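# Set a blank in the vise, keep others on plate

## Task

Place one plain gray aluminum blank so it lies on the two low loose bars inside the open vise, with both bars left standing upright between the jaws. Its long side must sit pressed against the fixed jaw (the end block without hoses) and its short end against the work stop (the short rod between the jaws). Any finished part goes flat into the black outfeed tray with its pocket facing up. Every other blank, aluminum or brass, must finish entirely on the infeed plate (the one with short pins), not stacked on another blank and not resting on a pin. Each blank must finish either in the same orientation it started in on the plate or flipped upside down.

## Robot and tools

Robot: two Franka FR3 arms, left_arm and right_arm, each with a Robotiq 140 two-finger gripper and a wrist camera. The left gripper's fingers can fold at a hinge. Grip parts with the outer quarter of the pad, near the fingertip. Nearer the palm, the fingers wrap round the part: narrow parts may slip or drop, and wide ones get squeezed harder than asked. Pressing the fingertips onto a surface also folds them with little sign of contact, unless the gripper is fully closed. The right gripper's fingers are rigid.

Frames: the scene frame has its origin at table height, midway between the nominal bases, +x out over the table, +z up, left_arm on +y. Bases: left_arm at (+0.008, +0.343, +0.030) m, right_arm at (+0.048, -0.439, +0.030) m, each turned slightly about z. Each arm's hand position (end_effector_position, metres, the point between the closed pads) and quat_wxyz are reported in that arm's own base frame, and may be off by a few cm. The fingers point along the gripper's +z and close along its y. Fixed camera cam_high and the table use the scene frame. Cameras are cam_high, cam_left_wrist and cam_right_wrist, all 896x504.

Joint order in every row and result list, per arm: elbow, waist, upper arm roll, shoulder, wrist pitch, forearm roll, wrist roll. Stated ranges (rad): waist ±2.901, shoulder ±1.836, upper arm roll ±2.901, elbow -3.077 to -0.117, forearm roll ±2.876, wrist pitch 0.440 to 4.622, wrist roll ±3.051. Keep commands at least 0.05 rad inside these ends, because passing one is a torque fault.

A row is 20 numbers, each in [-1, 1]. The first ten are left_arm: 7 joint values, then gripper position, force_limit, speed. The last ten are the same for right_arm. Always send all 20, even when only one arm moves. The joint values are offsets, scaled: 1.0 = 1.632 rad for waist, shoulder, upper arm roll and elbow; 3.472 rad for forearm roll; 2.955 rad for wrist pitch; 4.439 rad for wrist roll. They count from the arm's Joint targets at the start of the action or move, not from the previous row, so 0 means hold the current targets. Gripper position is absolute: +1 is fully open (140 mm), about -0.8 is pads touching, and -1 closes until blocked. force_limit sets grip force, from about 14 N at -1 to 58 N at +1 for slow closes on parts up to 40 mm. Faster closes grip harder. speed sets finger speed, about 30 mm/s at -1 up to 250 mm/s at +1. Both start at +1. To leave a gripper unchanged, repeat its last three numbers.

execute_actions(actions, cameras): actions is a list of actions. Each action is a table of up to 15 rows, one per 1/30 s step, and the last row is held for any steps left. An action is refused if it would push a joint more than 0.018 rad past its range. With an empty list it just reports state and images. cameras is a list of names, ["all"], or [].

move(target, speed, blend, blocking, cameras): target is one 20-number row, or a list of up to 15 rows. Every row's offsets count from the same starting Joint targets. All joints are interpolated together, so the gripper follows a curve and does not avoid obstacles. speed is the top rad/s of the joint with the farthest to go, from 0.01 to 5.26, default 0.5, given once or once per target. blend (rad) rounds corners between listed targets; 0 stops at each. blocking=false returns after about 0.5 s while the motion keeps going. The result adds a move: line reading done, off_target, moving, held or fault.

wait(seconds 0–10) lets time pass while the last commands are held. stop brakes a running move. zoom_image(camera, region [x0,y0,x1,y1] in pixels, at most 504x504) enlarges part of the latest image. clear_fault(arm) clears a reported torque or force fault. read_manual gives only licence text. finished_scene(scene) takes the current scene number, ends the scene, and cannot be undone. Call it only once the goal holds without the robot.

Gripping: close with position -1, then check object_status. 2 means stopped on something while closing, which is a grip. 3 means the commanded position was reached or the pads met, so the part may be missing. 0 means still moving, and 1 means blocked while opening. To grip harder, raise force_limit and change position slightly, for example to -0.98. position_measured is in counts: 3 is fully open, 230 is pads touching.

Results include Joint positions, velocities, targets and torques, external torque estimates, Flange force (gripper frame, N, always noisy), Tool commands, and lines such as "joint sent to its limit", "joint command not followed" and MOTOR HOT.

Avoid the following. Contact torque over a joint's limit (35/35/32/30/12/12/12 N m) or any outside force of 40 N on an arm, including a held part's weight, stops that arm until clear_fault. Do not move a joint faster than its speed limit. Avoid hard contact between the arms, and never close a gripper on the other arm's fingers. Avoid slams, drops, releasing parts that are still moving, hard pushes into fixed things, and gripping hard while a part still rests on something. Anything falling off the table fails the task. Holding loads or stretching out for long heats the motors and can lock an arm for 30–60 s. Approach slowly, grip near the fingertips, lift clear, and set parts down gently.

Each tool is called after "Request:" by a JSON object that holds its "fn" and its "kwargs", one argument or row to a line.

## Session

Request:
{"fn": "execute_actions", "kwargs": {
  "actions": []
}}

Request:
{"fn": "zoom_image", "kwargs": {
  "camera": "cam_high",
  "region": [310, 160, 610, 370]
}}

Scene clock: 0.00 s.
left_arm: end_effector_position=(+0.2746, -0.1132, +0.3643) position_measured=3 object_status=3 end_effector_quat_wxyz=(+0.076, +0.784, -0.513, -0.341) | right_arm: end_effector_position=(+0.4580, +0.4983, +0.1243) position_measured=3 object_status=3 end_effector_quat_wxyz=(-0.143, +0.984, -0.098, +0.047)
Joint names: [elbow, waist, upper arm roll, shoulder, wrist pitch, forearm roll, wrist roll]
Joint positions: left_arm=[-1.879 -0.387 0.01 -0.113 1.052 -0.013 -0.793] | right_arm=[-2.044 0.792 0.011 0.291 2.612 0.198 -0.727]
Joint velocities: within noise
Joint torques (N m): no reading
External joint torques (N m): no reading
Flange force (N): no reading
Joint targets: left_arm=[-1.879 -0.387 0.010 -0.113 1.052 -0.013 -0.793] | right_arm=[-2.044 0.792 0.011 0.291 2.612 0.198 -0.727]
Tool commands: left_gripper/position=+1.0 left_gripper/force_limit=+1.0 left_gripper/speed=+1.0 right_gripper/position=+1.0 right_gripper/force_limit=+1.0 right_gripper/speed=+1.0
camera_calibration:
cam_left_wrist: T_world_to_cam=[[-0.751797, -0.462321, 0.470171, -0.0102289], [-0.0192211, 0.728096, 0.685205, -0.153851], [-0.659115, 0.506098, -0.556267, 0.583852], [0, 0, 0, 1]] pos_world=[0.374178, -0.188197, 0.435007]
cam_right_wrist: T_world_to_cam=[[-0.162411, -0.941069, -0.296668, 0.589702], [-0.960744, 0.0822802, 0.264956, 0.370162], [-0.224932, 0.328054, -0.917489, 0.189139], [0, 0, 0, 1]] pos_world=[0.493949, 0.462445, 0.250402]

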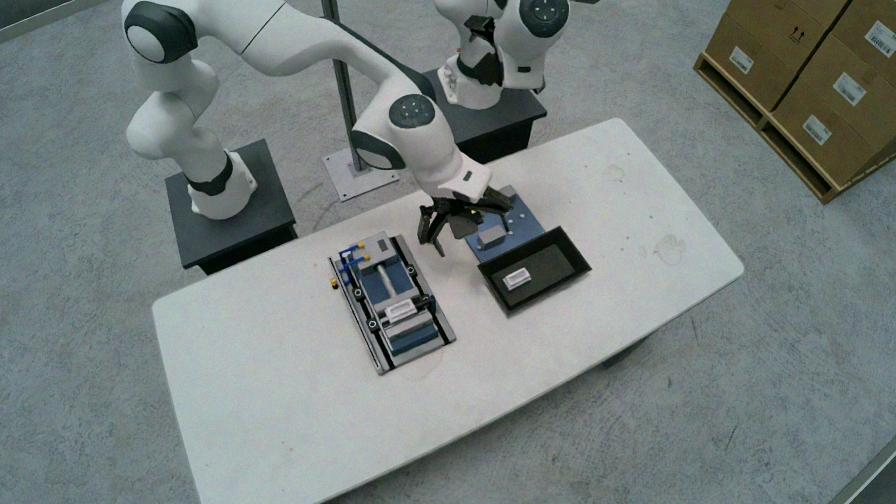

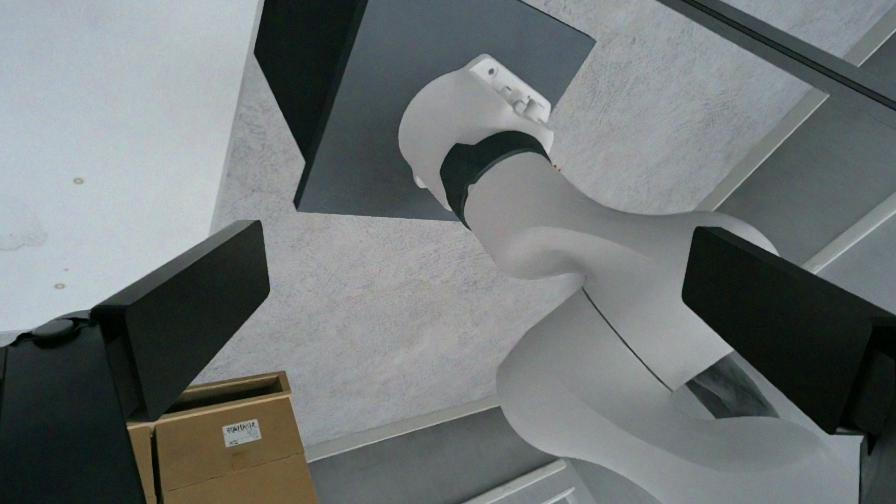

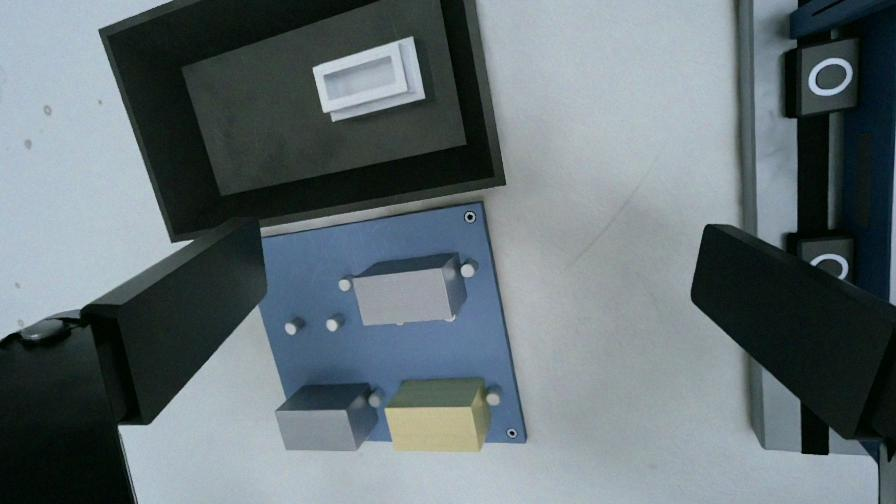

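Scaled by 1.680 from the camera's 896x504 image, which has a finer 1280x720 frame.

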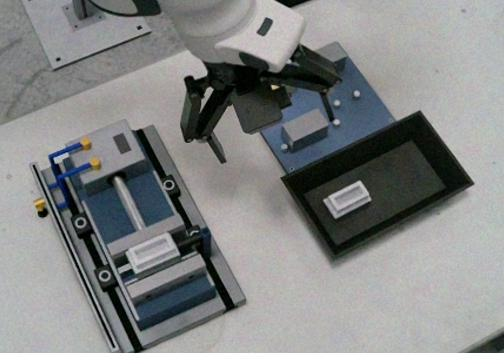

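Request:
{"fn": "move", "kwargs": {
  "target": [
    [0,0,0,0,0,0,0,1,1,1,0,0,0,-0.153,0,0,0,1,1,1],
    [0,0,0,0,0,0,0,1,1,1,0,-0.669,-0.0067,-0.153,0,-0.057,0,1,1,1],
    [0.4258,-0.1833,-0.0061,0.4729,0.2676,0.0037,0.0164,1,1,1,0,-0.669,-0.0067,-0.153,0,-0.057,0,1,1,1]
  ],
  "speed": [0.8,1.0,0.8],
  "blend": [0.1,0.1,0],
  "cameras": ["cam_high","cam_left_wrist"]
}}

Request:
{"fn": "zoom_image", "kwargs": {
  "camera": "cam_left_wrist",
  "region": [280, 60, 680, 360]
}}

Request:
{"fn": "zoom_image", "kwargs": {
  "camera": "cam_high",
  "region": [430, 170, 600, 320]
}}

Scene clock: 19.27 s.
left_arm: end_effector_position=(+0.5678, -0.4698, +0.1881) position_measured=3 object_status=3 end_effector_quat_wxyz=(+0.003, +0.720, -0.694, -0.003) | right_arm: end_effector_position=(+0.6750, -0.2108, +0.2976) position_measured=3 object_status=3 end_effector_quat_wxyz=(-0.071, +0.810, -0.524, +0.251)
Joint names: [elbow, waist, upper arm roll, shoulder, wrist pitch, forearm roll, wrist roll]
Joint positions: left_arm=[-1.186 -0.688 -0.002 0.66 1.84 -0.004 -0.725] | right_arm=[-2.043 -0.301 -0.002 0.042 2.612 0.003 -0.727]
Joint velocities: left_arm=[0.001 -0.001 0.001 0 0.005 0 0.004] | right_arm=[within noise]
Joint torques (N m): left_arm=[25.34 0.72 1.33 -52 3.07 1.17 0.13] | right_arm=[26.26 -0.46 0.91 -34.09 3.51 0.32 -0.11]
External joint torques (N m): left_arm=[0.67 1.32 1.19 -0.07 0.48 0.45 0.13] | right_arm=[0.98 -0.36 0.97 0.63 -0.06 -0.37 -0.08]
Flange force (N): left_arm=[0.8 -3.8 -0.3] | right_arm=[3.0 -4.4 1.8]
Joint targets: left_arm=[-1.184 -0.686 0.000 0.659 1.843 0.000 -0.720] | right_arm=[-2.044 -0.300 0.000 0.042 2.612 0.001 -0.727]
move: done
camera_calibration:
cam_left_wrist: T_world_to_cam=[[-0.999327, -0.0355523, 0.00898252, 0.555992], [-0.0304147, 0.940455, 0.338556, 0.403487], [-0.0204841, 0.338055, -0.940903, 0.490415], [0, 0, 0, 1]] pos_world=[0.577936, -0.525482, 0.319836]
Images, in order (width x height): cam_high 896x504, cam_left_wrist 896x504.

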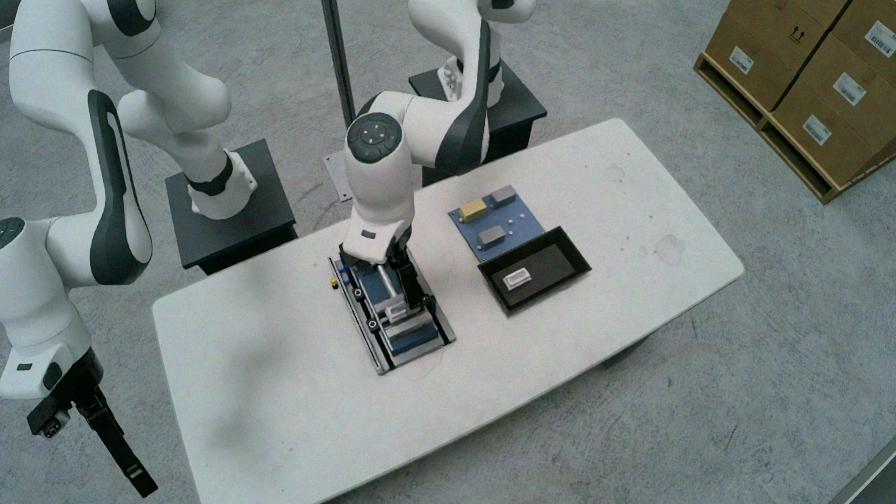

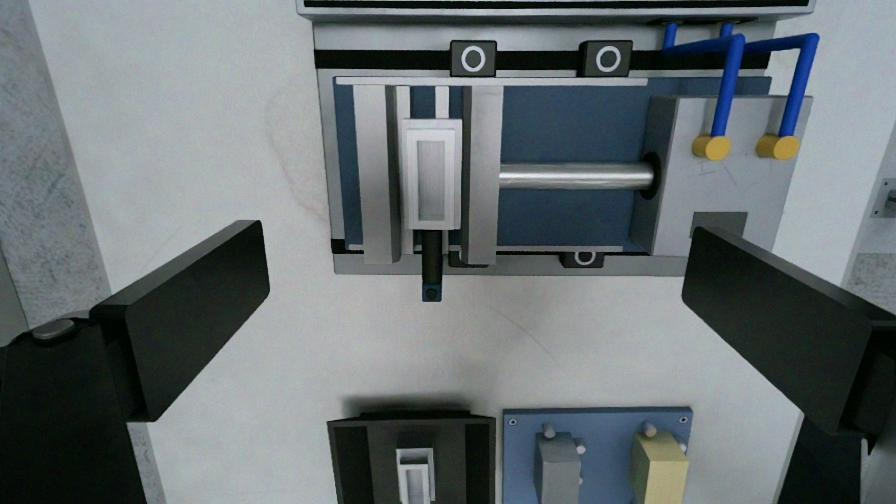

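Scaled by 1.260 from the camera's 896x504 image, which has a finer 1280x720 frame.

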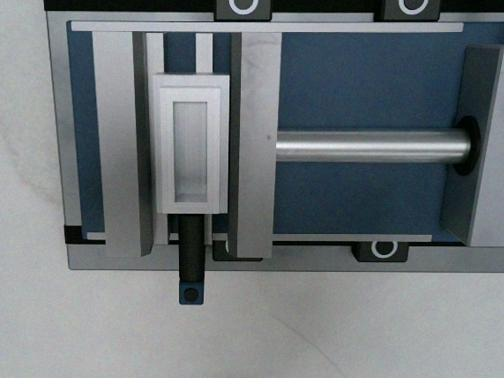

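Scaled by 2.965 from the camera's 896x504 image, which has a finer 1280x720 frame.

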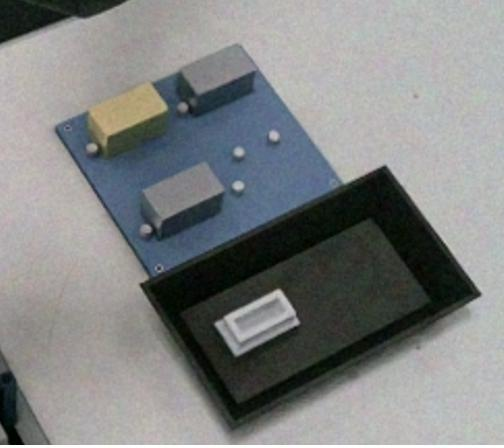

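Request:
{"fn": "move", "kwargs": {
  "target": [0.0161,0.001,0,0.0607,0.0246,0,0.0015,-0.26,0,0,0,0,0,0,0,0,0,1,1,1],
  "speed": 0.3,
  "cameras": ["cam_left_wrist"]
}}

Request:
{"fn": "zoom_image", "kwargs": {
  "camera": "cam_left_wrist",
  "region": [320, 40, 640, 340]
}}

Scene clock: 30.87 s.
left_arm: end_effector_position=(+0.5805, -0.4787, +0.1328) position_measured=162 object_status=3 end_effector_quat_wxyz=(+0.003, +0.718, -0.696, -0.003) | right_arm: end_effector_position=(+0.6750, -0.2108, +0.2976) position_measured=3 object_status=3 end_effector_quat_wxyz=(-0.071, +0.810, -0.524, +0.251)
Joint names: [elbow, waist, upper arm roll, shoulder, wrist pitch, forearm roll, wrist roll]
Joint positions: left_arm=[-1.16 -0.686 -0.002 0.759 1.913 -0.004 -0.717] | right_arm=[-2.043 -0.301 -0.002 0.042 2.612 0.003 -0.727]
Joint velocities: left_arm=[0.001 -0.001 0.001 0 0.004 0 0] | right_arm=[within noise]
Joint torques (N m): left_arm=[25.3 0.76 1.4 -54.1 2.91 1.14 0.1] | right_arm=[26.26 -0.48 0.91 -34.08 3.49 0.32 -0.14]
External joint torques (N m): left_arm=[0.58 1.1 1 0.1 0.3 0.42 0.1] | right_arm=[0.85 -0.29 1.05 0.85 -0.11 -0.37 -0.11]
Flange force (N): left_arm=[1.5 -4.2 -0.2] | right_arm=[3.0 -4.5 2.2]
Joint targets: left_arm=[-1.158 -0.684 0.000 0.758 1.916 0.000 -0.713] | right_arm=[-2.044 -0.300 0.000 0.042 2.612 0.001 -0.727]
move: done
camera_calibration:
cam_left_wrist: T_world_to_cam=[[-0.999502, -0.0301527, 0.00930825, 0.571551], [-0.0252184, 0.940524, 0.338791, 0.427986], [-0.0189701, 0.338388, -0.940816, 0.440845], [0, 0, 0, 1]] pos_world=[0.590422, -0.534473, 0.264436]
Images, in order (width x height): cam_left_wrist 896x504.

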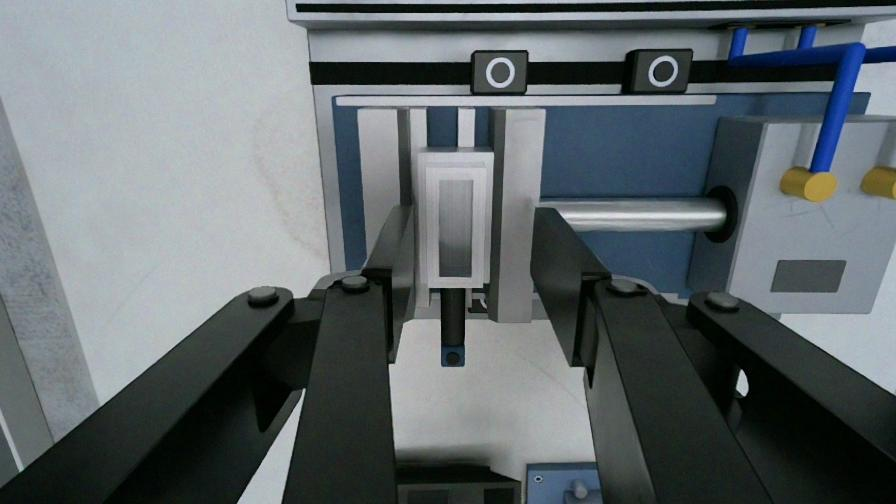

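Scaled by 1.575 from the camera's 896x504 image, which has a finer 1280x720 frame.

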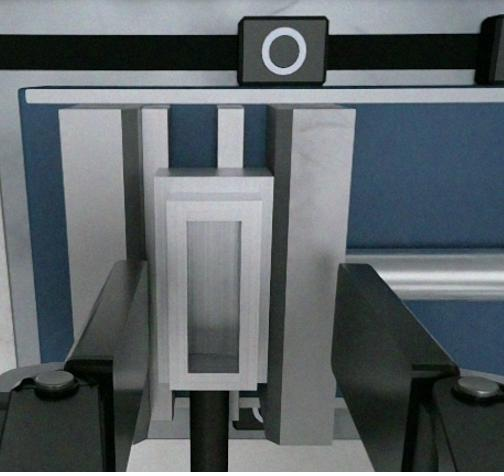

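Request:
{"fn": "move", "kwargs": {
  "target": [0.0081,0.0029,0,0.0235,0.0085,0,0.0011,-0.26,0,0,0,0,0,0,0,0,0,1,1,1],
  "speed": 0.1,
  "cameras": ["cam_left_wrist","cam_high"]
}}

Request:
{"fn": "zoom_image", "kwargs": {
  "camera": "cam_left_wrist",
  "region": [340, 100, 600, 340]
}}

Request:
{"fn": "zoom_image", "kwargs": {
  "camera": "cam_high",
  "region": [350, 240, 470, 370]
}}

Scene clock: 39.57 s.
left_arm: end_effector_position=(+0.5871, -0.4792, +0.1140) position_measured=162 object_status=3 end_effector_quat_wxyz=(+0.003, +0.718, -0.696, -0.002) | right_arm: end_effector_position=(+0.6750, -0.2108, +0.2976) position_measured=3 object_status=3 end_effector_quat_wxyz=(-0.071, +0.810, -0.524, +0.251)
Joint names: [elbow, waist, upper arm roll, shoulder, wrist pitch, forearm roll, wrist roll]
Joint positions: left_arm=[-1.146 -0.681 -0.002 0.795 1.938 -0.004 -0.713] | right_arm=[-2.043 -0.301 -0.002 0.042 2.612 0.003 -0.727]
Joint velocities: left_arm=[0.001 0 0.001 0 0.003 0 0.002] | right_arm=[within noise]
Joint torques (N m): left_arm=[25.26 0.65 1.37 -54.7 3.01 1.13 0.16] | right_arm=[26.16 -0.49 0.96 -33.99 3.51 0.33 -0.11]
External joint torques (N m): left_arm=[0.62 0.99 0.96 0.08 0.4 0.41 0.16] | right_arm=[0.98 -0.39 1.02 0.6 -0.05 -0.36 -0.08]
Flange force (N): left_arm=[1.6 -4.1 0.1] | right_arm=[2.9 -4.3 1.8]
Joint targets: left_arm=[-1.145 -0.680 0.000 0.796 1.941 0.000 -0.709] | right_arm=[-2.044 -0.300 0.000 0.042 2.612 0.001 -0.727]
move: done
camera_calibration:
cam_left_wrist: T_world_to_cam=[[-0.999508, -0.0304502, 0.00754235, 0.578396], [-0.0261208, 0.940983, 0.337446, 0.435883], [-0.0173725, 0.337083, -0.941315, 0.421948], [0, 0, 0, 1]] pos_world=[0.596827, -0.534777, 0.245736]
Images, in order (width x height): cam_high 896x504, cam_left_wrist 896x504.

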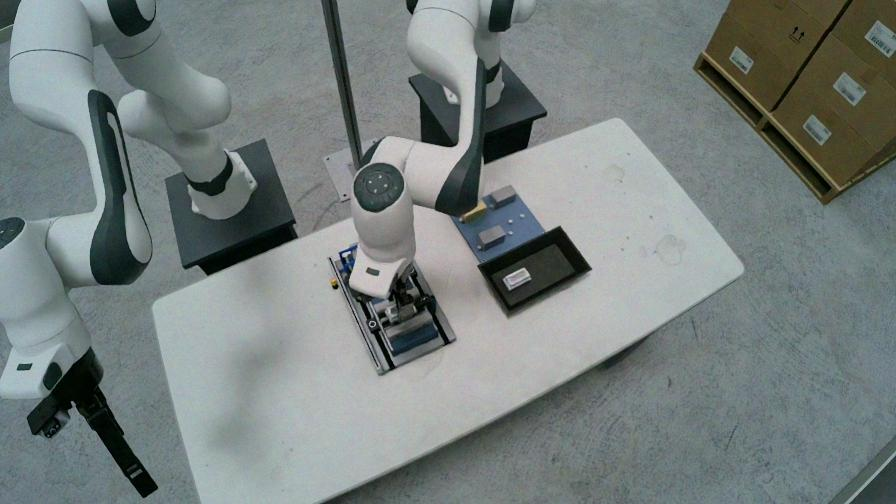

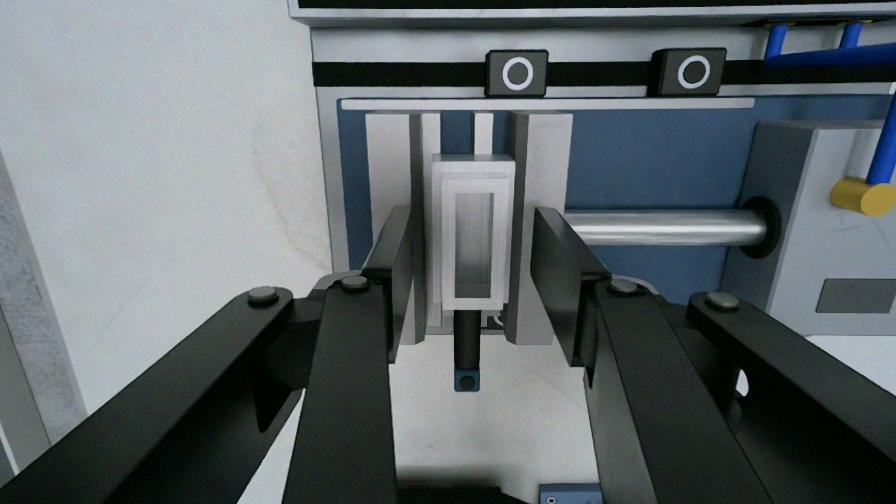

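Scaled by 1.938 from the camera's 896x504 image, which has a finer 1280x720 frame.

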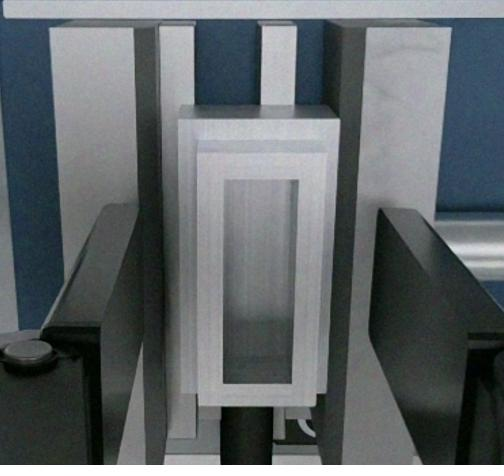

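Scaled by 3.877 from the camera's 896x504 image, which has a finer 1280x720 frame.

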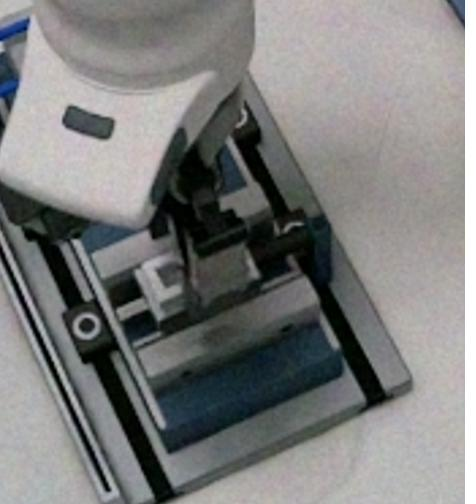

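Request:
{"fn": "move", "kwargs": {
  "target": [
    [-0.0048,0,0,0.0027,0.0042,0,0,-0.26,0,0,0,0,0,0,0,0,0,1,1,1],
    [-0.0048,0,0,0.0027,0.0042,0,0,-1,-0.2,-1,0,0,0,0,0,0,0,1,1,1]
  ],
  "speed": 0.05,
  "cameras": ["cam_left_wrist"]
}}

Request:
{"fn": "zoom_image", "kwargs": {
  "camera": "cam_left_wrist",
  "region": [340, 100, 600, 340]
}}

Scene clock: 50.33 s.
left_arm: end_effector_position=(+0.5881, -0.4800, +0.1098) position_measured=195 object_status=0 end_effector_quat_wxyz=(+0.003, +0.718, -0.696, +0.000) | right_arm: end_effector_position=(+0.6750, -0.2108, +0.2976) position_measured=3 object_status=3 end_effector_quat_wxyz=(-0.071, +0.810, -0.524, +0.251)
Joint names: [elbow, waist, upper arm roll, shoulder, wrist pitch, forearm roll, wrist roll]
Joint positions: left_arm=[-1.152 -0.681 -0.002 0.799 1.951 -0.004 -0.712] | right_arm=[-2.043 -0.301 -0.002 0.042 2.612 0.003 -0.727]
Joint torques (N m): left_arm=[23.68 0.64 1.33 -52.82 2.98 1.11 0.12] | right_arm=[26.21 -0.45 0.95 -34.05 3.48 0.33 -0.04]
External joint torques (N m): left_arm=[-0.93 0.77 0.8 1.97 0.36 0.4 0.12] | right_arm=[0.99 -0.34 1.02 0.6 -0.08 -0.36 -0.01]
Flange force (N): left_arm=[-0.6 -1.1 3.4] | right_arm=[2.8 -4.6 1.7]
Joint targets: left_arm=[-1.153 -0.680 0.000 0.800 1.954 0.000 -0.709] | right_arm=[-2.044 -0.300 0.000 0.042 2.612 0.001 -0.727]
move: done
camera_calibration:
cam_left_wrist: T_world_to_cam=[[-0.999541, -0.0299695, 0.00449722, 0.58003], [-0.0267328, 0.941854, 0.334956, 0.439157], [-0.0142742, 0.334682, -0.942223, 0.415448], [0, 0, 0, 1]] pos_world=[0.597434, -0.535282, 0.241738]
Images, in order (width x height): cam_left_wrist 896x504.

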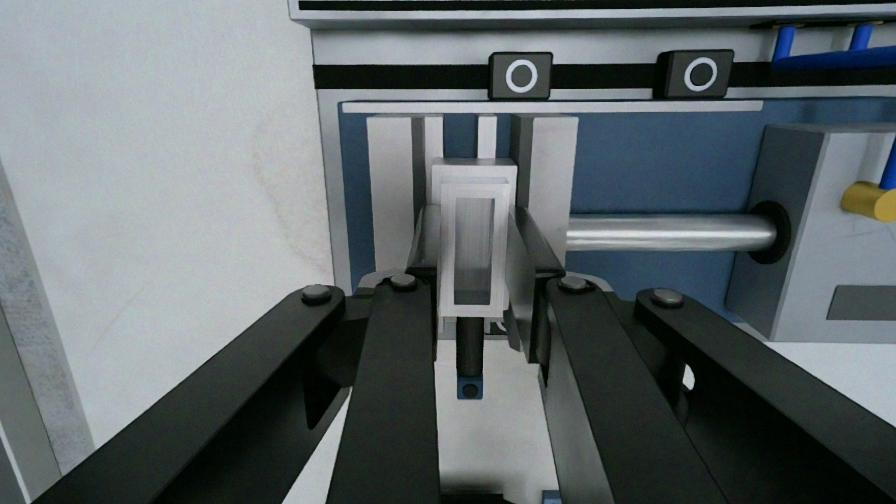

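Scaled by 1.938 from the camera's 896x504 image, which has a finer 1280x720 frame.

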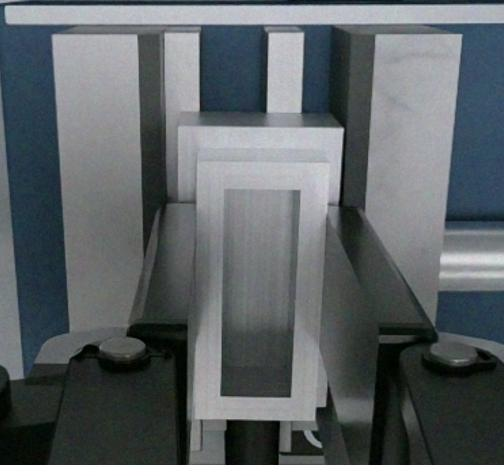

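Request:
{"fn": "move", "kwargs": {
  "target": [
    [0.0697,0,0,-0.0202,-0.05,0,0,-1,-0.2,-1,0,0,0,0,0,0,0,1,1,1],
    [-0.4702,0.3115,0,-0.3118,0.0533,0,0.1132,-1,-0.2,-1,0,0,0,0,0,0,0,1,1,1]
  ],
  "speed": [0.12,0.45],
  "blend": 0.02,
  "cameras": ["cam_left_wrist","cam_high"]
}}

Request:
{"fn": "zoom_image", "kwargs": {
  "camera": "cam_high",
  "region": [340, 170, 620, 380]
}}

Scene clock: 65.13 s.
left_arm: end_effector_position=(+0.5722, -0.0992, +0.1205) position_measured=195 object_status=2 end_effector_quat_wxyz=(+0.031, +0.721, -0.691, -0.044) | right_arm: end_effector_position=(+0.6750, -0.2108, +0.2976) position_measured=3 object_status=3 end_effector_quat_wxyz=(-0.071, +0.810, -0.524, +0.251)
Joint names: [elbow, waist, upper arm roll, shoulder, wrist pitch, forearm roll, wrist roll]
Joint positions: left_arm=[-1.92 -0.171 0.001 0.295 2.108 -0.004 -0.211] | right_arm=[-2.043 -0.301 -0.002 0.042 2.612 0.003 -0.727]
Joint velocities: left_arm=[0 0.001 0 0.001 0 0.001 0.006] | right_arm=[within noise]
Joint torques (N m): left_arm=[23.09 0.46 0.47 -41.73 2.68 0.95 0.13] | right_arm=[26.17 -0.46 0.95 -34.09 3.51 0.33 -0.06]
External joint torques (N m): left_arm=[0.21 0.61 0.33 -1.25 0.4 0.36 0.12] | right_arm=[0.93 -0.39 0.98 0.59 -0.06 -0.36 -0.03]
Flange force (N): left_arm=[-1.7 3.0 -0.6] | right_arm=[2.7 -4.3 1.7]
Joint targets: left_arm=[-1.920 -0.171 0.000 0.291 2.111 0.000 -0.206] | right_arm=[-2.044 -0.300 0.000 0.042 2.612 0.001 -0.727]
move: done
camera_calibration:
cam_left_wrist: T_world_to_cam=[[-0.993389, -0.0432091, 0.106359, 0.558371], [-0.00262887, 0.934783, 0.35521, 0.0594523], [-0.114771, 0.352582, -0.928716, 0.355402], [0, 0, 0, 1]] pos_world=[0.595626, -0.156757, 0.249562]
Images, in order (width x height): cam_high 896x504, cam_left_wrist 896x504.

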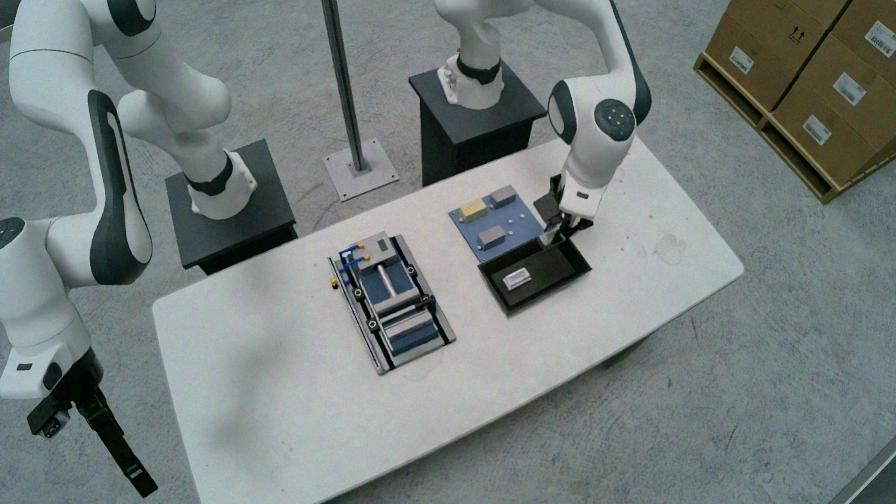

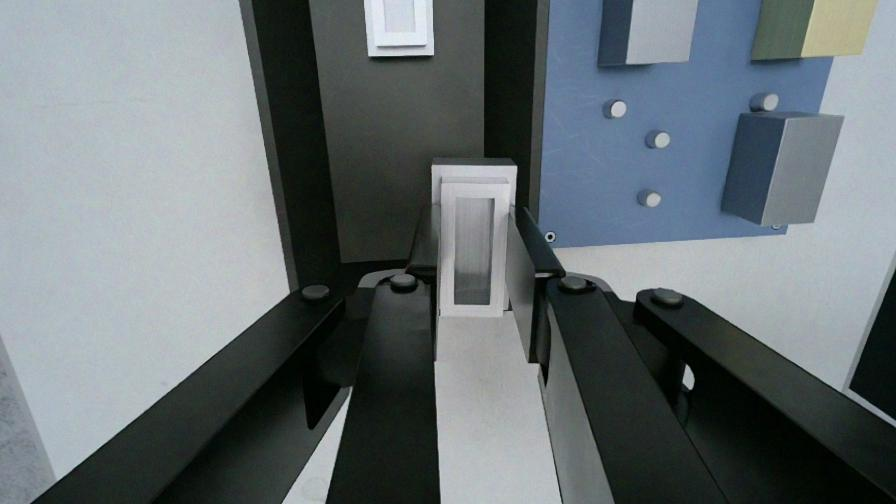

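Scaled by 1.800 from the camera's 896x504 image, which has a finer 1280x720 frame.

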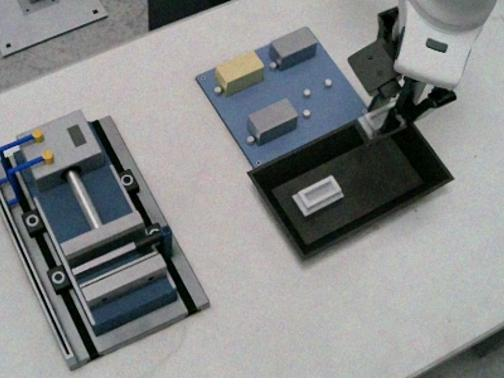

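Request:
{"fn": "move", "kwargs": {
  "target": [
    [0,0,0,0,0.034,0,0,-1,-0.2,-1,0,0,0,0,0,0,0,1,1,1],
    [-0.0287,0,0,0.0722,0.0896,0,0,-1,-0.2,-1,0,0,0,0,0,0,0,1,1,1]
  ],
  "speed": [0.2,0.15],
  "blend": [0.01,0],
  "cameras": ["cam_left_wrist"]
}}

Scene clock: 70.50 s.
left_arm: end_effector_position=(+0.6039, -0.1043, +0.0506) position_measured=195 object_status=2 end_effector_quat_wxyz=(+0.003, +0.722, -0.692, -0.002) | right_arm: end_effector_position=(+0.6750, -0.2108, +0.2976) position_measured=3 object_status=3 end_effector_quat_wxyz=(-0.071, +0.810, -0.524, +0.251)
Joint names: [elbow, waist, upper arm roll, shoulder, wrist pitch, forearm roll, wrist roll]
Joint positions: left_arm=[-1.968 -0.171 0.001 0.41 2.372 -0.004 -0.209] | right_arm=[-2.043 -0.301 -0.002 0.042 2.612 0.003 -0.727]
Joint velocities: left_arm=[0 0 0.001 0 0.005 0 -0.001] | right_arm=[within noise]
Joint torques (N m): left_arm=[22.22 0.42 0.52 -43.29 2.9 0.88 0.14] | right_arm=[26.16 -0.4 0.95 -34.07 3.5 0.33 -0.09]
External joint torques (N m): left_arm=[0.73 0.66 0.35 -0.82 0.36 0.36 0.14] | right_arm=[0.84 -0.23 1.08 0.73 -0.08 -0.36 -0.06]
Flange force (N): left_arm=[-1.0 -0.6 -0.9] | right_arm=[2.6 -4.3 1.9]
Joint targets: left_arm=[-1.967 -0.171 0.000 0.409 2.376 0.000 -0.206] | right_arm=[-2.044 -0.300 0.000 0.042 2.612 0.001 -0.727]
move: done
camera_calibration:
cam_left_wrist: T_world_to_cam=[[-0.999129, -0.041052, 0.00747722, 0.605695], [-0.0361164, 0.94053, 0.337785, 0.11088], [-0.0208993, 0.337221, -0.941194, 0.238334], [0, 0, 0, 1]] pos_world=[0.614153, -0.159793, 0.182335]
Images, in order (width x height): cam_left_wrist 896x504.

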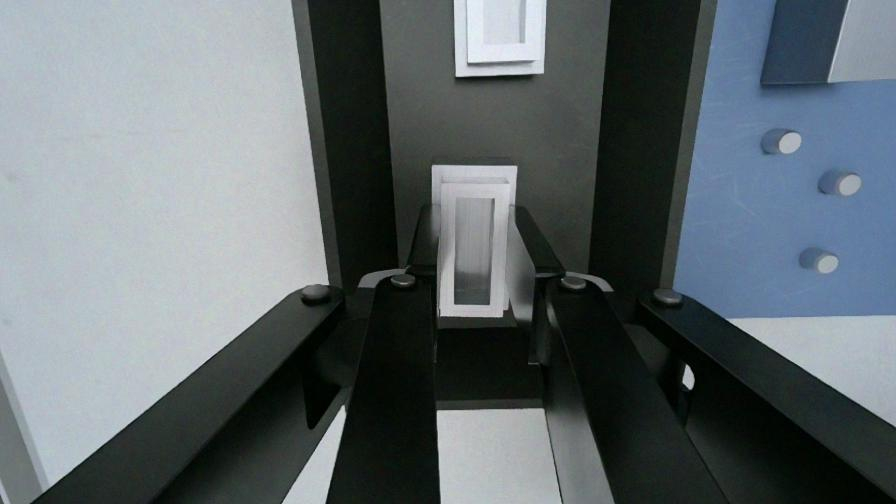

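Request:
{"fn": "move", "kwargs": {
  "target": [-0.0017,0,0,0.013,0.0081,0,0,-1,-0.2,-1,0,0,0,0,0,0,0,1,1,1],
  "speed": 0.03
}}

Scene clock: 73.50 s.
left_arm: end_effector_position=(+0.6055, -0.1045, +0.0419) position_measured=195 object_status=2 end_effector_quat_wxyz=(+0.001, +0.722, -0.692, +0.000) | right_arm: end_effector_position=(+0.6750, -0.2108, +0.2976) position_measured=3 object_status=3 end_effector_quat_wxyz=(-0.071, +0.810, -0.524, +0.251)
Joint names: [elbow, waist, upper arm roll, shoulder, wrist pitch, forearm roll, wrist roll]
Joint positions: left_arm=[-1.969 -0.171 0.001 0.426 2.394 -0.004 -0.209] | right_arm=[-2.043 -0.301 -0.002 0.042 2.612 0.003 -0.727]
Joint velocities: left_arm=[0 0 -0.001 0.001 0.005 0.002 0] | right_arm=[within noise]
Joint torques (N m): left_arm=[21.2 0.45 0.58 -40.69 3.26 0.82 0.05] | right_arm=[26.16 -0.48 0.92 -34 3.49 0.32 -0.1]
External joint torques (N m): left_arm=[-0.15 0.54 0.27 2.08 0.69 0.31 0.05] | right_arm=[0.99 -0.26 1.09 0.57 -0.06 -0.37 -0.07]
Flange force (N): left_arm=[-0.1 -3.6 5.1] | right_arm=[2.8 -4.5 1.7]
Joint targets: left_arm=[-1.970 -0.171 0.000 0.430 2.400 0.000 -0.206] | right_arm=[-2.044 -0.300 0.000 0.042 2.612 0.001 -0.727]
move: done

Request:
{"fn": "move", "kwargs": {
  "target": [
    [0,0,0,0,0,0,0,-0.22,-0.2,-1,0,0,0,0,0,0,0,1,1,1],
    [0.0304,0,0,-0.0852,-0.0638,0,0,-0.22,-0.2,-1,0,0,0,0,0,0,0,1,1,1],
    [0.0304,0.46,0,-0.15,-0.0638,0,0,-0.22,-0.2,-1,0.3438,0.7647,0,0.334,-0.1834,0,0.376,-0.157,0,0]
  ],
  "speed": [0.2,0.2,0.9],
  "blend": [0,0.02,0],
  "cameras": ["cam_right_wrist","cam_high"]
}}

Request:
{"fn": "zoom_image", "kwargs": {
  "camera": "cam_high",
  "region": [430, 160, 620, 340]
}}

Request:
{"fn": "zoom_image", "kwargs": {
  "camera": "cam_right_wrist",
  "region": [300, 80, 620, 400]
}}

Scene clock: 87.50 s.
left_arm: end_effector_position=(+0.5296, +0.3465, +0.1944) position_measured=157 object_status=3 end_effector_quat_wxyz=(-0.042, +0.924, -0.379, +0.031) | right_arm: end_effector_position=(+0.4121, +0.5771, +0.1203) position_measured=149 object_status=0 end_effector_quat_wxyz=(-0.001, +0.711, -0.704, -0.002)
Joint names: [elbow, waist, upper arm roll, shoulder, wrist pitch, forearm roll, wrist roll]
Joint positions: left_arm=[-1.921 0.579 0.001 0.188 2.214 -0.004 -0.209] | right_arm=[-1.485 0.949 0.001 0.586 2.075 0.003 0.938]
Joint torques (N m): left_arm=[24.31 0.53 0.49 -38.68 2.74 0.95 0.1] | right_arm=[26.07 -0.17 1.37 -49.45 2.18 0.37 0.09]
External joint torques (N m): left_arm=[0.2 0.6 0.39 -0.3 -0.08 0.31 0.11] | right_arm=[1.88 -0.34 0.75 0.62 -0.31 -0.31 0.09]
Flange force (N): left_arm=[-0.9 -0.3 -0.7] | right_arm=[-10.9 -8.0 -1.7]
Joint targets: left_arm=[-1.920 0.580 0.000 0.186 2.211 0.000 -0.206] | right_arm=[-1.483 0.948 0.000 0.587 2.070 0.001 0.942]
move: done
camera_calibration:
cam_right_wrist: T_world_to_cam=[[-0.999607, -0.0271268, -0.00703469, 0.437904], [-0.0278707, 0.936075, 0.350695, -0.566838], [-0.00292825, 0.350753, -0.936463, 0.047056], [0, 0, 0, 1]] pos_world=[0.422072, 0.525977, 0.245934]
Images, in order (width x height): cam_high 896x504, cam_right_wrist 896x504.

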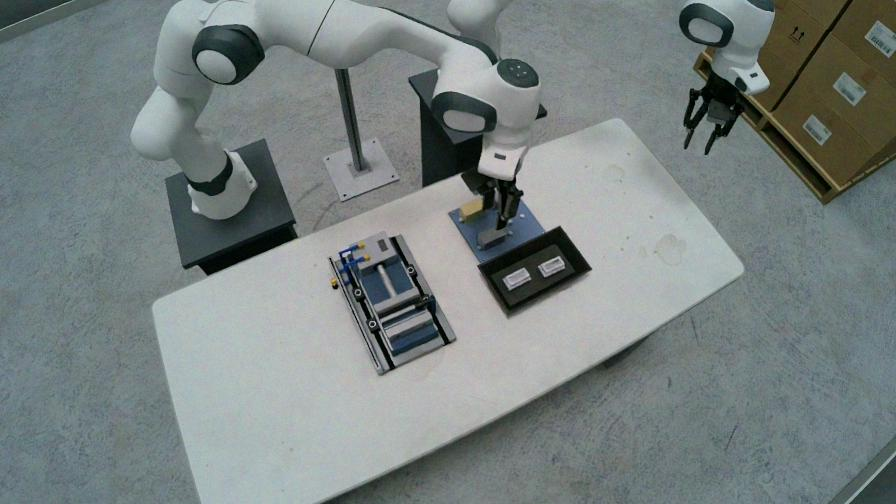

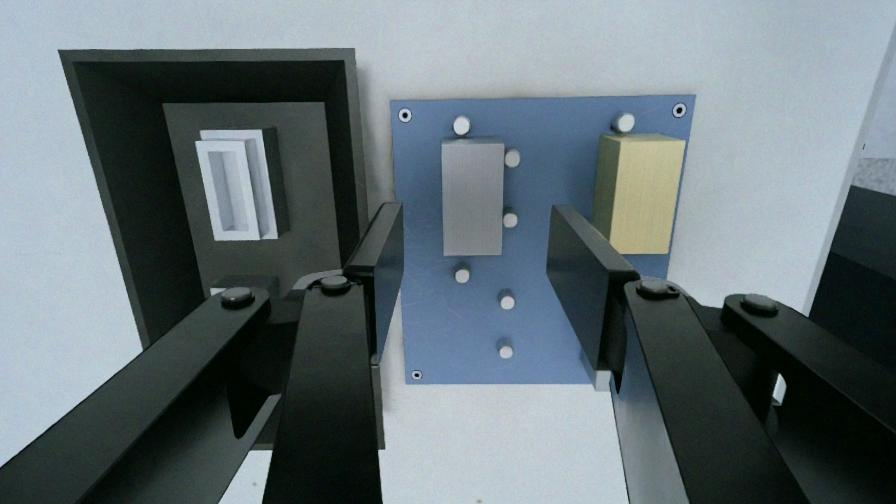

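Scaled by 2.653 from the camera's 896x504 image, which has a finer 1280x720 frame.

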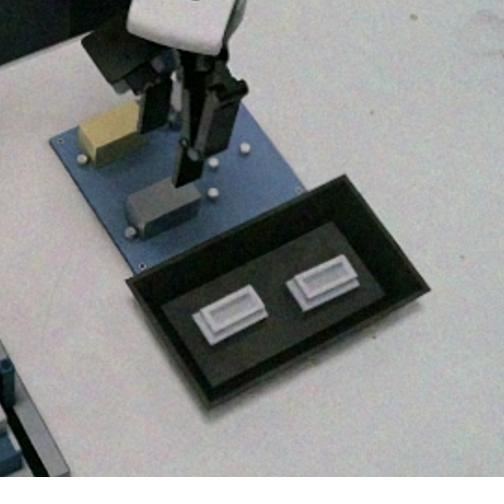

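Scaled by 1.575 from the camera's 896x504 image, which has a finer 1280x720 frame.

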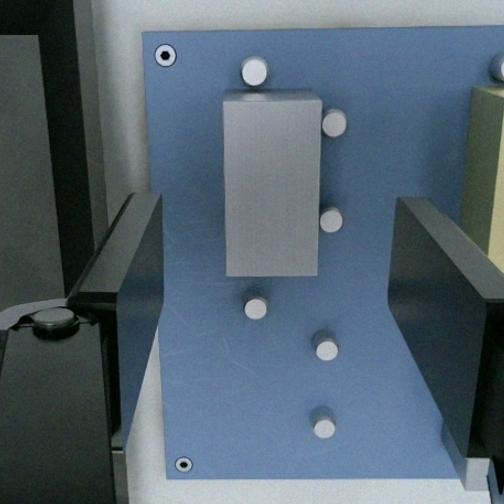

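Request:
{"fn": "move", "kwargs": {
  "target": [
    [0,0,0,0,0,0,0,-0.22,-0.2,-1,0,0.007,0,0.0398,0.022,0,-0.0062,-0.157,0,0],
    [0,0,0,0,0,0,0,-0.22,-0.2,-1,-0.0092,0.007,0,0.0717,0.045,0,-0.0062,-0.157,0,0],
    [0,0,0,0,0,0,0,-0.22,-0.2,-1,-0.0092,0.007,0,0.0717,0.045,0,-0.0062,-1,-0.2,-1]
  ],
  "speed": [0.3,0.15,0.15],
  "blend": [0.01,0,0],
  "cameras": ["cam_right_wrist"]
}}

Scene clock: 102.37 s.
left_arm: end_effector_position=(+0.5296, +0.3465, +0.1944) position_measured=157 object_status=3 end_effector_quat_wxyz=(-0.042, +0.924, -0.379, +0.031) | right_arm: end_effector_position=(+0.4093, +0.5842, +0.0418) position_measured=183 object_status=0 end_effector_quat_wxyz=(+0.001, +0.721, -0.693, -0.001)
Joint names: [elbow, waist, upper arm roll, shoulder, wrist pitch, forearm roll, wrist roll]
Joint positions: left_arm=[-1.921 0.579 0.001 0.188 2.214 -0.004 -0.209] | right_arm=[-1.498 0.958 0.001 0.704 2.199 0.003 0.918]
Joint torques (N m): left_arm=[24.31 0.57 0.55 -38.7 2.74 0.94 0.1] | right_arm=[24.46 0.04 1.6 -50.98 2.62 0.36 -0.29]
External joint torques (N m): left_arm=[0.17 0.53 0.35 -0.29 -0.08 0.3 0.11] | right_arm=[1.13 0.04 1.02 0.94 0.15 -0.26 -0.29]
Flange force (N): left_arm=[-0.9 -0.2 -0.7] | right_arm=[-7.2 -5.7 1.3]
Joint targets: left_arm=[-1.920 0.580 0.000 0.186 2.211 0.000 -0.206] | right_arm=[-1.498 0.959 0.000 0.704 2.203 0.001 0.914]
move: done
camera_calibration:
cam_right_wrist: T_world_to_cam=[[-0.998385, -0.0566835, -0.00373553, 0.451395], [-0.0544701, 0.936587, 0.346177, -0.535229], [-0.0161239, 0.345822, -0.938162, -0.0207303], [0, 0, 0, 1]] pos_world=[0.421178, 0.534044, 0.167522]
Images, in order (width x height): cam_right_wrist 896x504.

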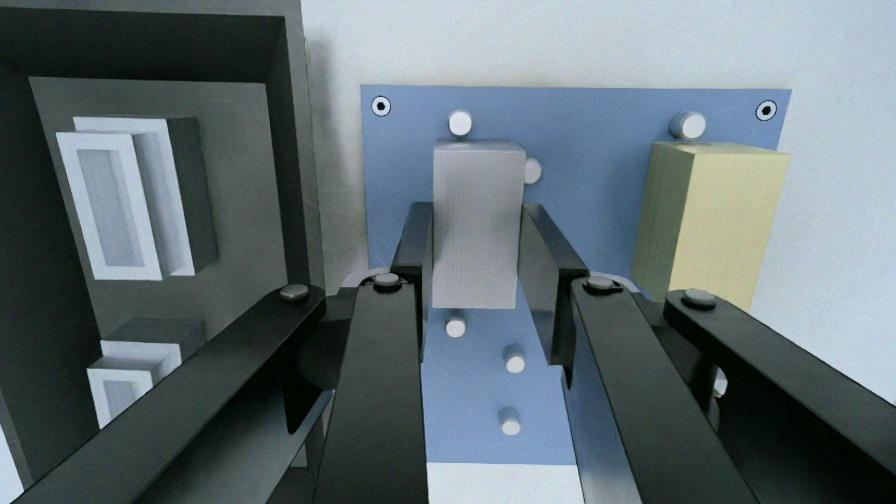

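Request:
{"fn": "move", "kwargs": {
  "target": [
    [0,0,0,0,0,0,0,-0.22,-0.2,-1,0.0352,0,0,-0.0651,-0.0557,0,0,-1,-0.2,-1],
    [0,0,0,0,0,0,0,-0.22,-0.2,-1,-0.2816,-0.2749,0,-0.3223,-0.0228,0,-0.0959,-1,-0.2,-1]
  ],
  "speed": [0.25,0.6],
  "blend": 0.02,
  "cameras": ["cam_right_wrist"]
}}

Request:
{"fn": "zoom_image", "kwargs": {
  "camera": "cam_right_wrist",
  "region": [340, 50, 600, 350]
}}

Scene clock: 108.97 s.
left_arm: end_effector_position=(+0.5296, +0.3465, +0.1944) position_measured=157 object_status=3 end_effector_quat_wxyz=(-0.042, +0.924, -0.379, +0.031) | right_arm: end_effector_position=(+0.5167, +0.2880, +0.1728) position_measured=183 object_status=2 end_effector_quat_wxyz=(+0.004, +0.712, -0.703, -0.002)
Joint names: [elbow, waist, upper arm roll, shoulder, wrist pitch, forearm roll, wrist roll]
Joint positions: left_arm=[-1.921 0.579 0.001 0.188 2.214 -0.004 -0.209] | right_arm=[-1.957 0.51 -0.002 0.181 2.13 0.002 0.494]
Joint velocities: left_arm=[within noise] | right_arm=[0 0.001 0 0.002 0 0.001 -0.005]
Joint torques (N m): left_arm=[24.29 0.55 0.5 -38.73 2.75 0.95 0.1] | right_arm=[25.63 -0.37 1.2 -39.06 2.86 0.44 -0.21]
External joint torques (N m): left_arm=[0.07 0.49 0.28 -0.23 -0.09 0.31 0.11] | right_arm=[1.69 -0.47 0.96 -0.86 0.35 -0.2 -0.21]
Flange force (N): left_arm=[-0.8 0.1 -0.6] | right_arm=[-1.7 -3.5 -2.3]
Joint targets: left_arm=[-1.920 0.580 0.000 0.186 2.211 0.000 -0.206] | right_arm=[-1.958 0.511 0.000 0.178 2.136 0.001 0.489]
move: done
camera_calibration:
cam_right_wrist: T_world_to_cam=[[-0.99955, -0.0300003, 0.000744731, 0.534389], [-0.0279095, 0.938436, 0.344324, -0.31128], [-0.0110287, 0.344148, -0.93885, 0.204328], [0, 0, 0, 1]] pos_world=[0.527714, 0.237829, 0.298616]
Images, in order (width x height): cam_right_wrist 896x504.

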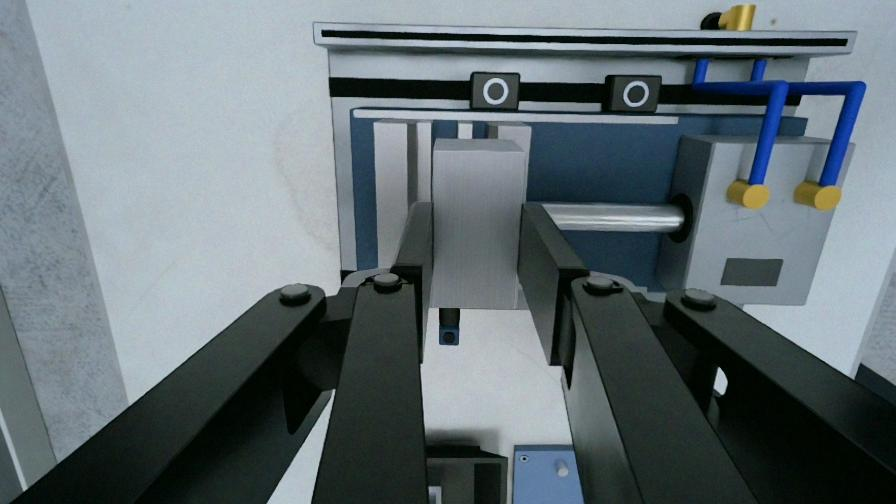

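Scaled by 1.680 from the camera's 896x504 image, which has a finer 1280x720 frame.

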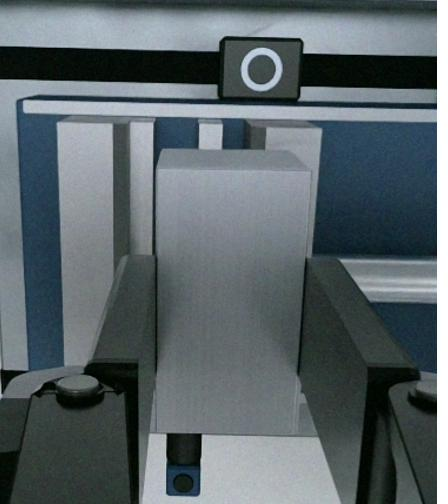

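Request:
{"fn": "zoom_image", "kwargs": {
  "camera": "cam_right_wrist",
  "region": [340, 90, 480, 270]
}}

Request:
{"fn": "zoom_image", "kwargs": {
  "camera": "cam_high",
  "region": [310, 220, 470, 380]
}}

Scaled by 2.800 from the camera's 896x504 image, which has a finer 1280x720 frame.

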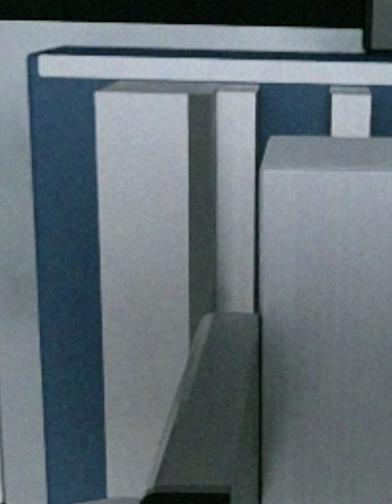

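This scene's latest camera images include none from cam_high. They are from: cam_right_wrist. cam_high's image comes with the result of a call that names it in "cameras".

Request:
{"fn": "move", "kwargs": {
  "target": [
    [0,0,0,0,0,0,0,-0.22,-0.2,-1,-0.0089,0.0036,0,0.0643,0.0404,0,0.0063,-1,-0.2,-1]
  ],
  "speed": 0.08,
  "cameras": ["cam_right_wrist"]
}}

Request:
{"fn": "zoom_image", "kwargs": {
  "camera": "cam_right_wrist",
  "region": [350, 60, 600, 360]
}}

Scene clock: 134.83 s.
left_arm: end_effector_position=(+0.5296, +0.3465, +0.1944) position_measured=157 object_status=3 end_effector_quat_wxyz=(-0.042, +0.924, -0.379, +0.031) | right_arm: end_effector_position=(+0.5251, +0.2960, +0.1149) position_measured=183 object_status=2 end_effector_quat_wxyz=(+0.003, +0.707, -0.707, -0.002)
Joint names: [elbow, waist, upper arm roll, shoulder, wrist pitch, forearm roll, wrist roll]
Joint positions: left_arm=[-1.921 0.579 0.001 0.188 2.214 -0.004 -0.209] | right_arm=[-1.973 0.515 -0.002 0.284 2.249 0.002 0.512]
Joint velocities: left_arm=[within noise] | right_arm=[0.001 0 0 0.001 0.004 0 0.003]
Joint torques (N m): left_arm=[24.32 0.56 0.49 -38.7 2.74 0.95 0.07] | right_arm=[25.09 0.16 1.34 -40.68 2.9 0.4 0.12]
External joint torques (N m): left_arm=[0.14 0.62 0.38 -0.22 -0.09 0.31 0.08] | right_arm=[2.14 0.14 1.1 -0.24 0.4 -0.18 0.12]
Flange force (N): left_arm=[-0.9 -0.3 -0.6] | right_arm=[-4.6 -6.0 -1.2]
Joint targets: left_arm=[-1.920 0.580 0.000 0.186 2.211 0.000 -0.206] | right_arm=[-1.972 0.517 0.000 0.283 2.255 0.001 0.516]
move: done
camera_calibration:
cam_right_wrist: T_world_to_cam=[[-0.999861, -0.0166615, -0.000316936, 0.539448], [-0.0157522, 0.938743, 0.344258, -0.305017], [-0.00543835, 0.344215, -0.938875, 0.144365], [0, 0, 0, 1]] pos_world=[0.535353, 0.245628, 0.240716]
Images, in order (width x height): cam_right_wrist 896x504.

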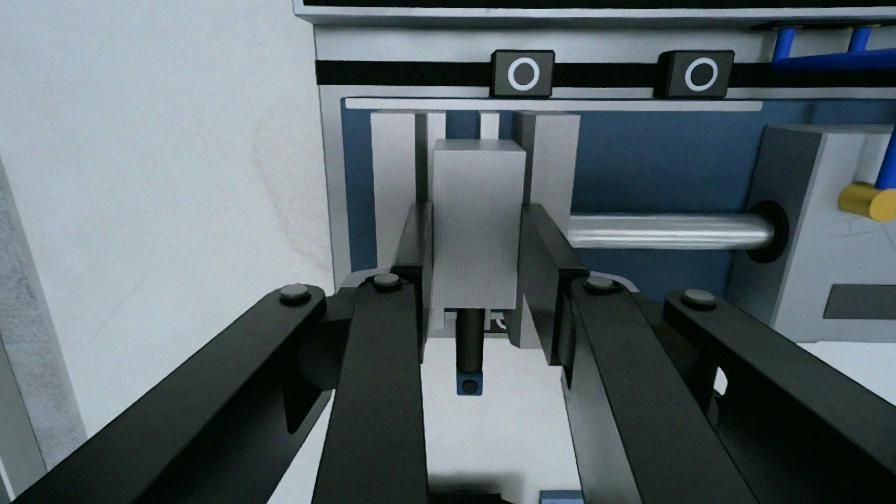

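Scaled by 1.680 from the camera's 896x504 image, which has a finer 1280x720 frame.

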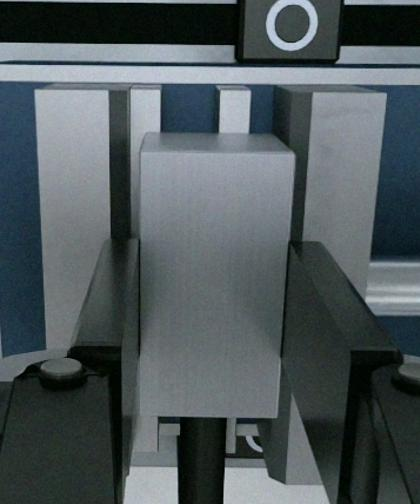

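Request:
{"fn": "move", "kwargs": {
  "target": [
    [0,0,0,0,0,0,0,-0.22,-0.2,-1,0.0146,-0.0036,0,0.01,-0.0025,0,-0.0034,-1,-0.2,-1]
  ],
  "speed": 0.02
}}

Scene clock: 140.50 s.
left_arm: end_effector_position=(+0.5296, +0.3465, +0.1944) position_measured=157 object_status=3 end_effector_quat_wxyz=(-0.042, +0.924, -0.379, +0.031) | right_arm: end_effector_position=(+0.5289, +0.2979, +0.1141) position_measured=183 object_status=2 end_effector_quat_wxyz=(+0.004, +0.708, -0.706, -0.002)
Joint names: [elbow, waist, upper arm roll, shoulder, wrist pitch, forearm roll, wrist roll]
Joint positions: left_arm=[-1.921 0.579 0.001 0.188 2.214 -0.004 -0.209] | right_arm=[-1.954 0.513 -0.001 0.298 2.242 0.002 0.507]
Joint torques (N m): left_arm=[24.29 0.58 0.5 -38.74 2.75 0.95 0.11] | right_arm=[26.68 -1.57 0.58 -40.08 3.65 0.16 -0.35]
External joint torques (N m): left_arm=[0.07 0.61 0.36 -0.17 -0.09 0.31 0.12] | right_arm=[3.73 -1.51 0.4 0.78 1.16 -0.42 -0.36]
Flange force (N): left_arm=[-1.0 -0.1 -0.5] | right_arm=[-5.9 -14.8 0.5]
Joint targets: left_arm=[-1.920 0.580 0.000 0.186 2.211 0.000 -0.206] | right_arm=[-1.949 0.511 0.000 0.299 2.248 0.001 0.501]
move: done


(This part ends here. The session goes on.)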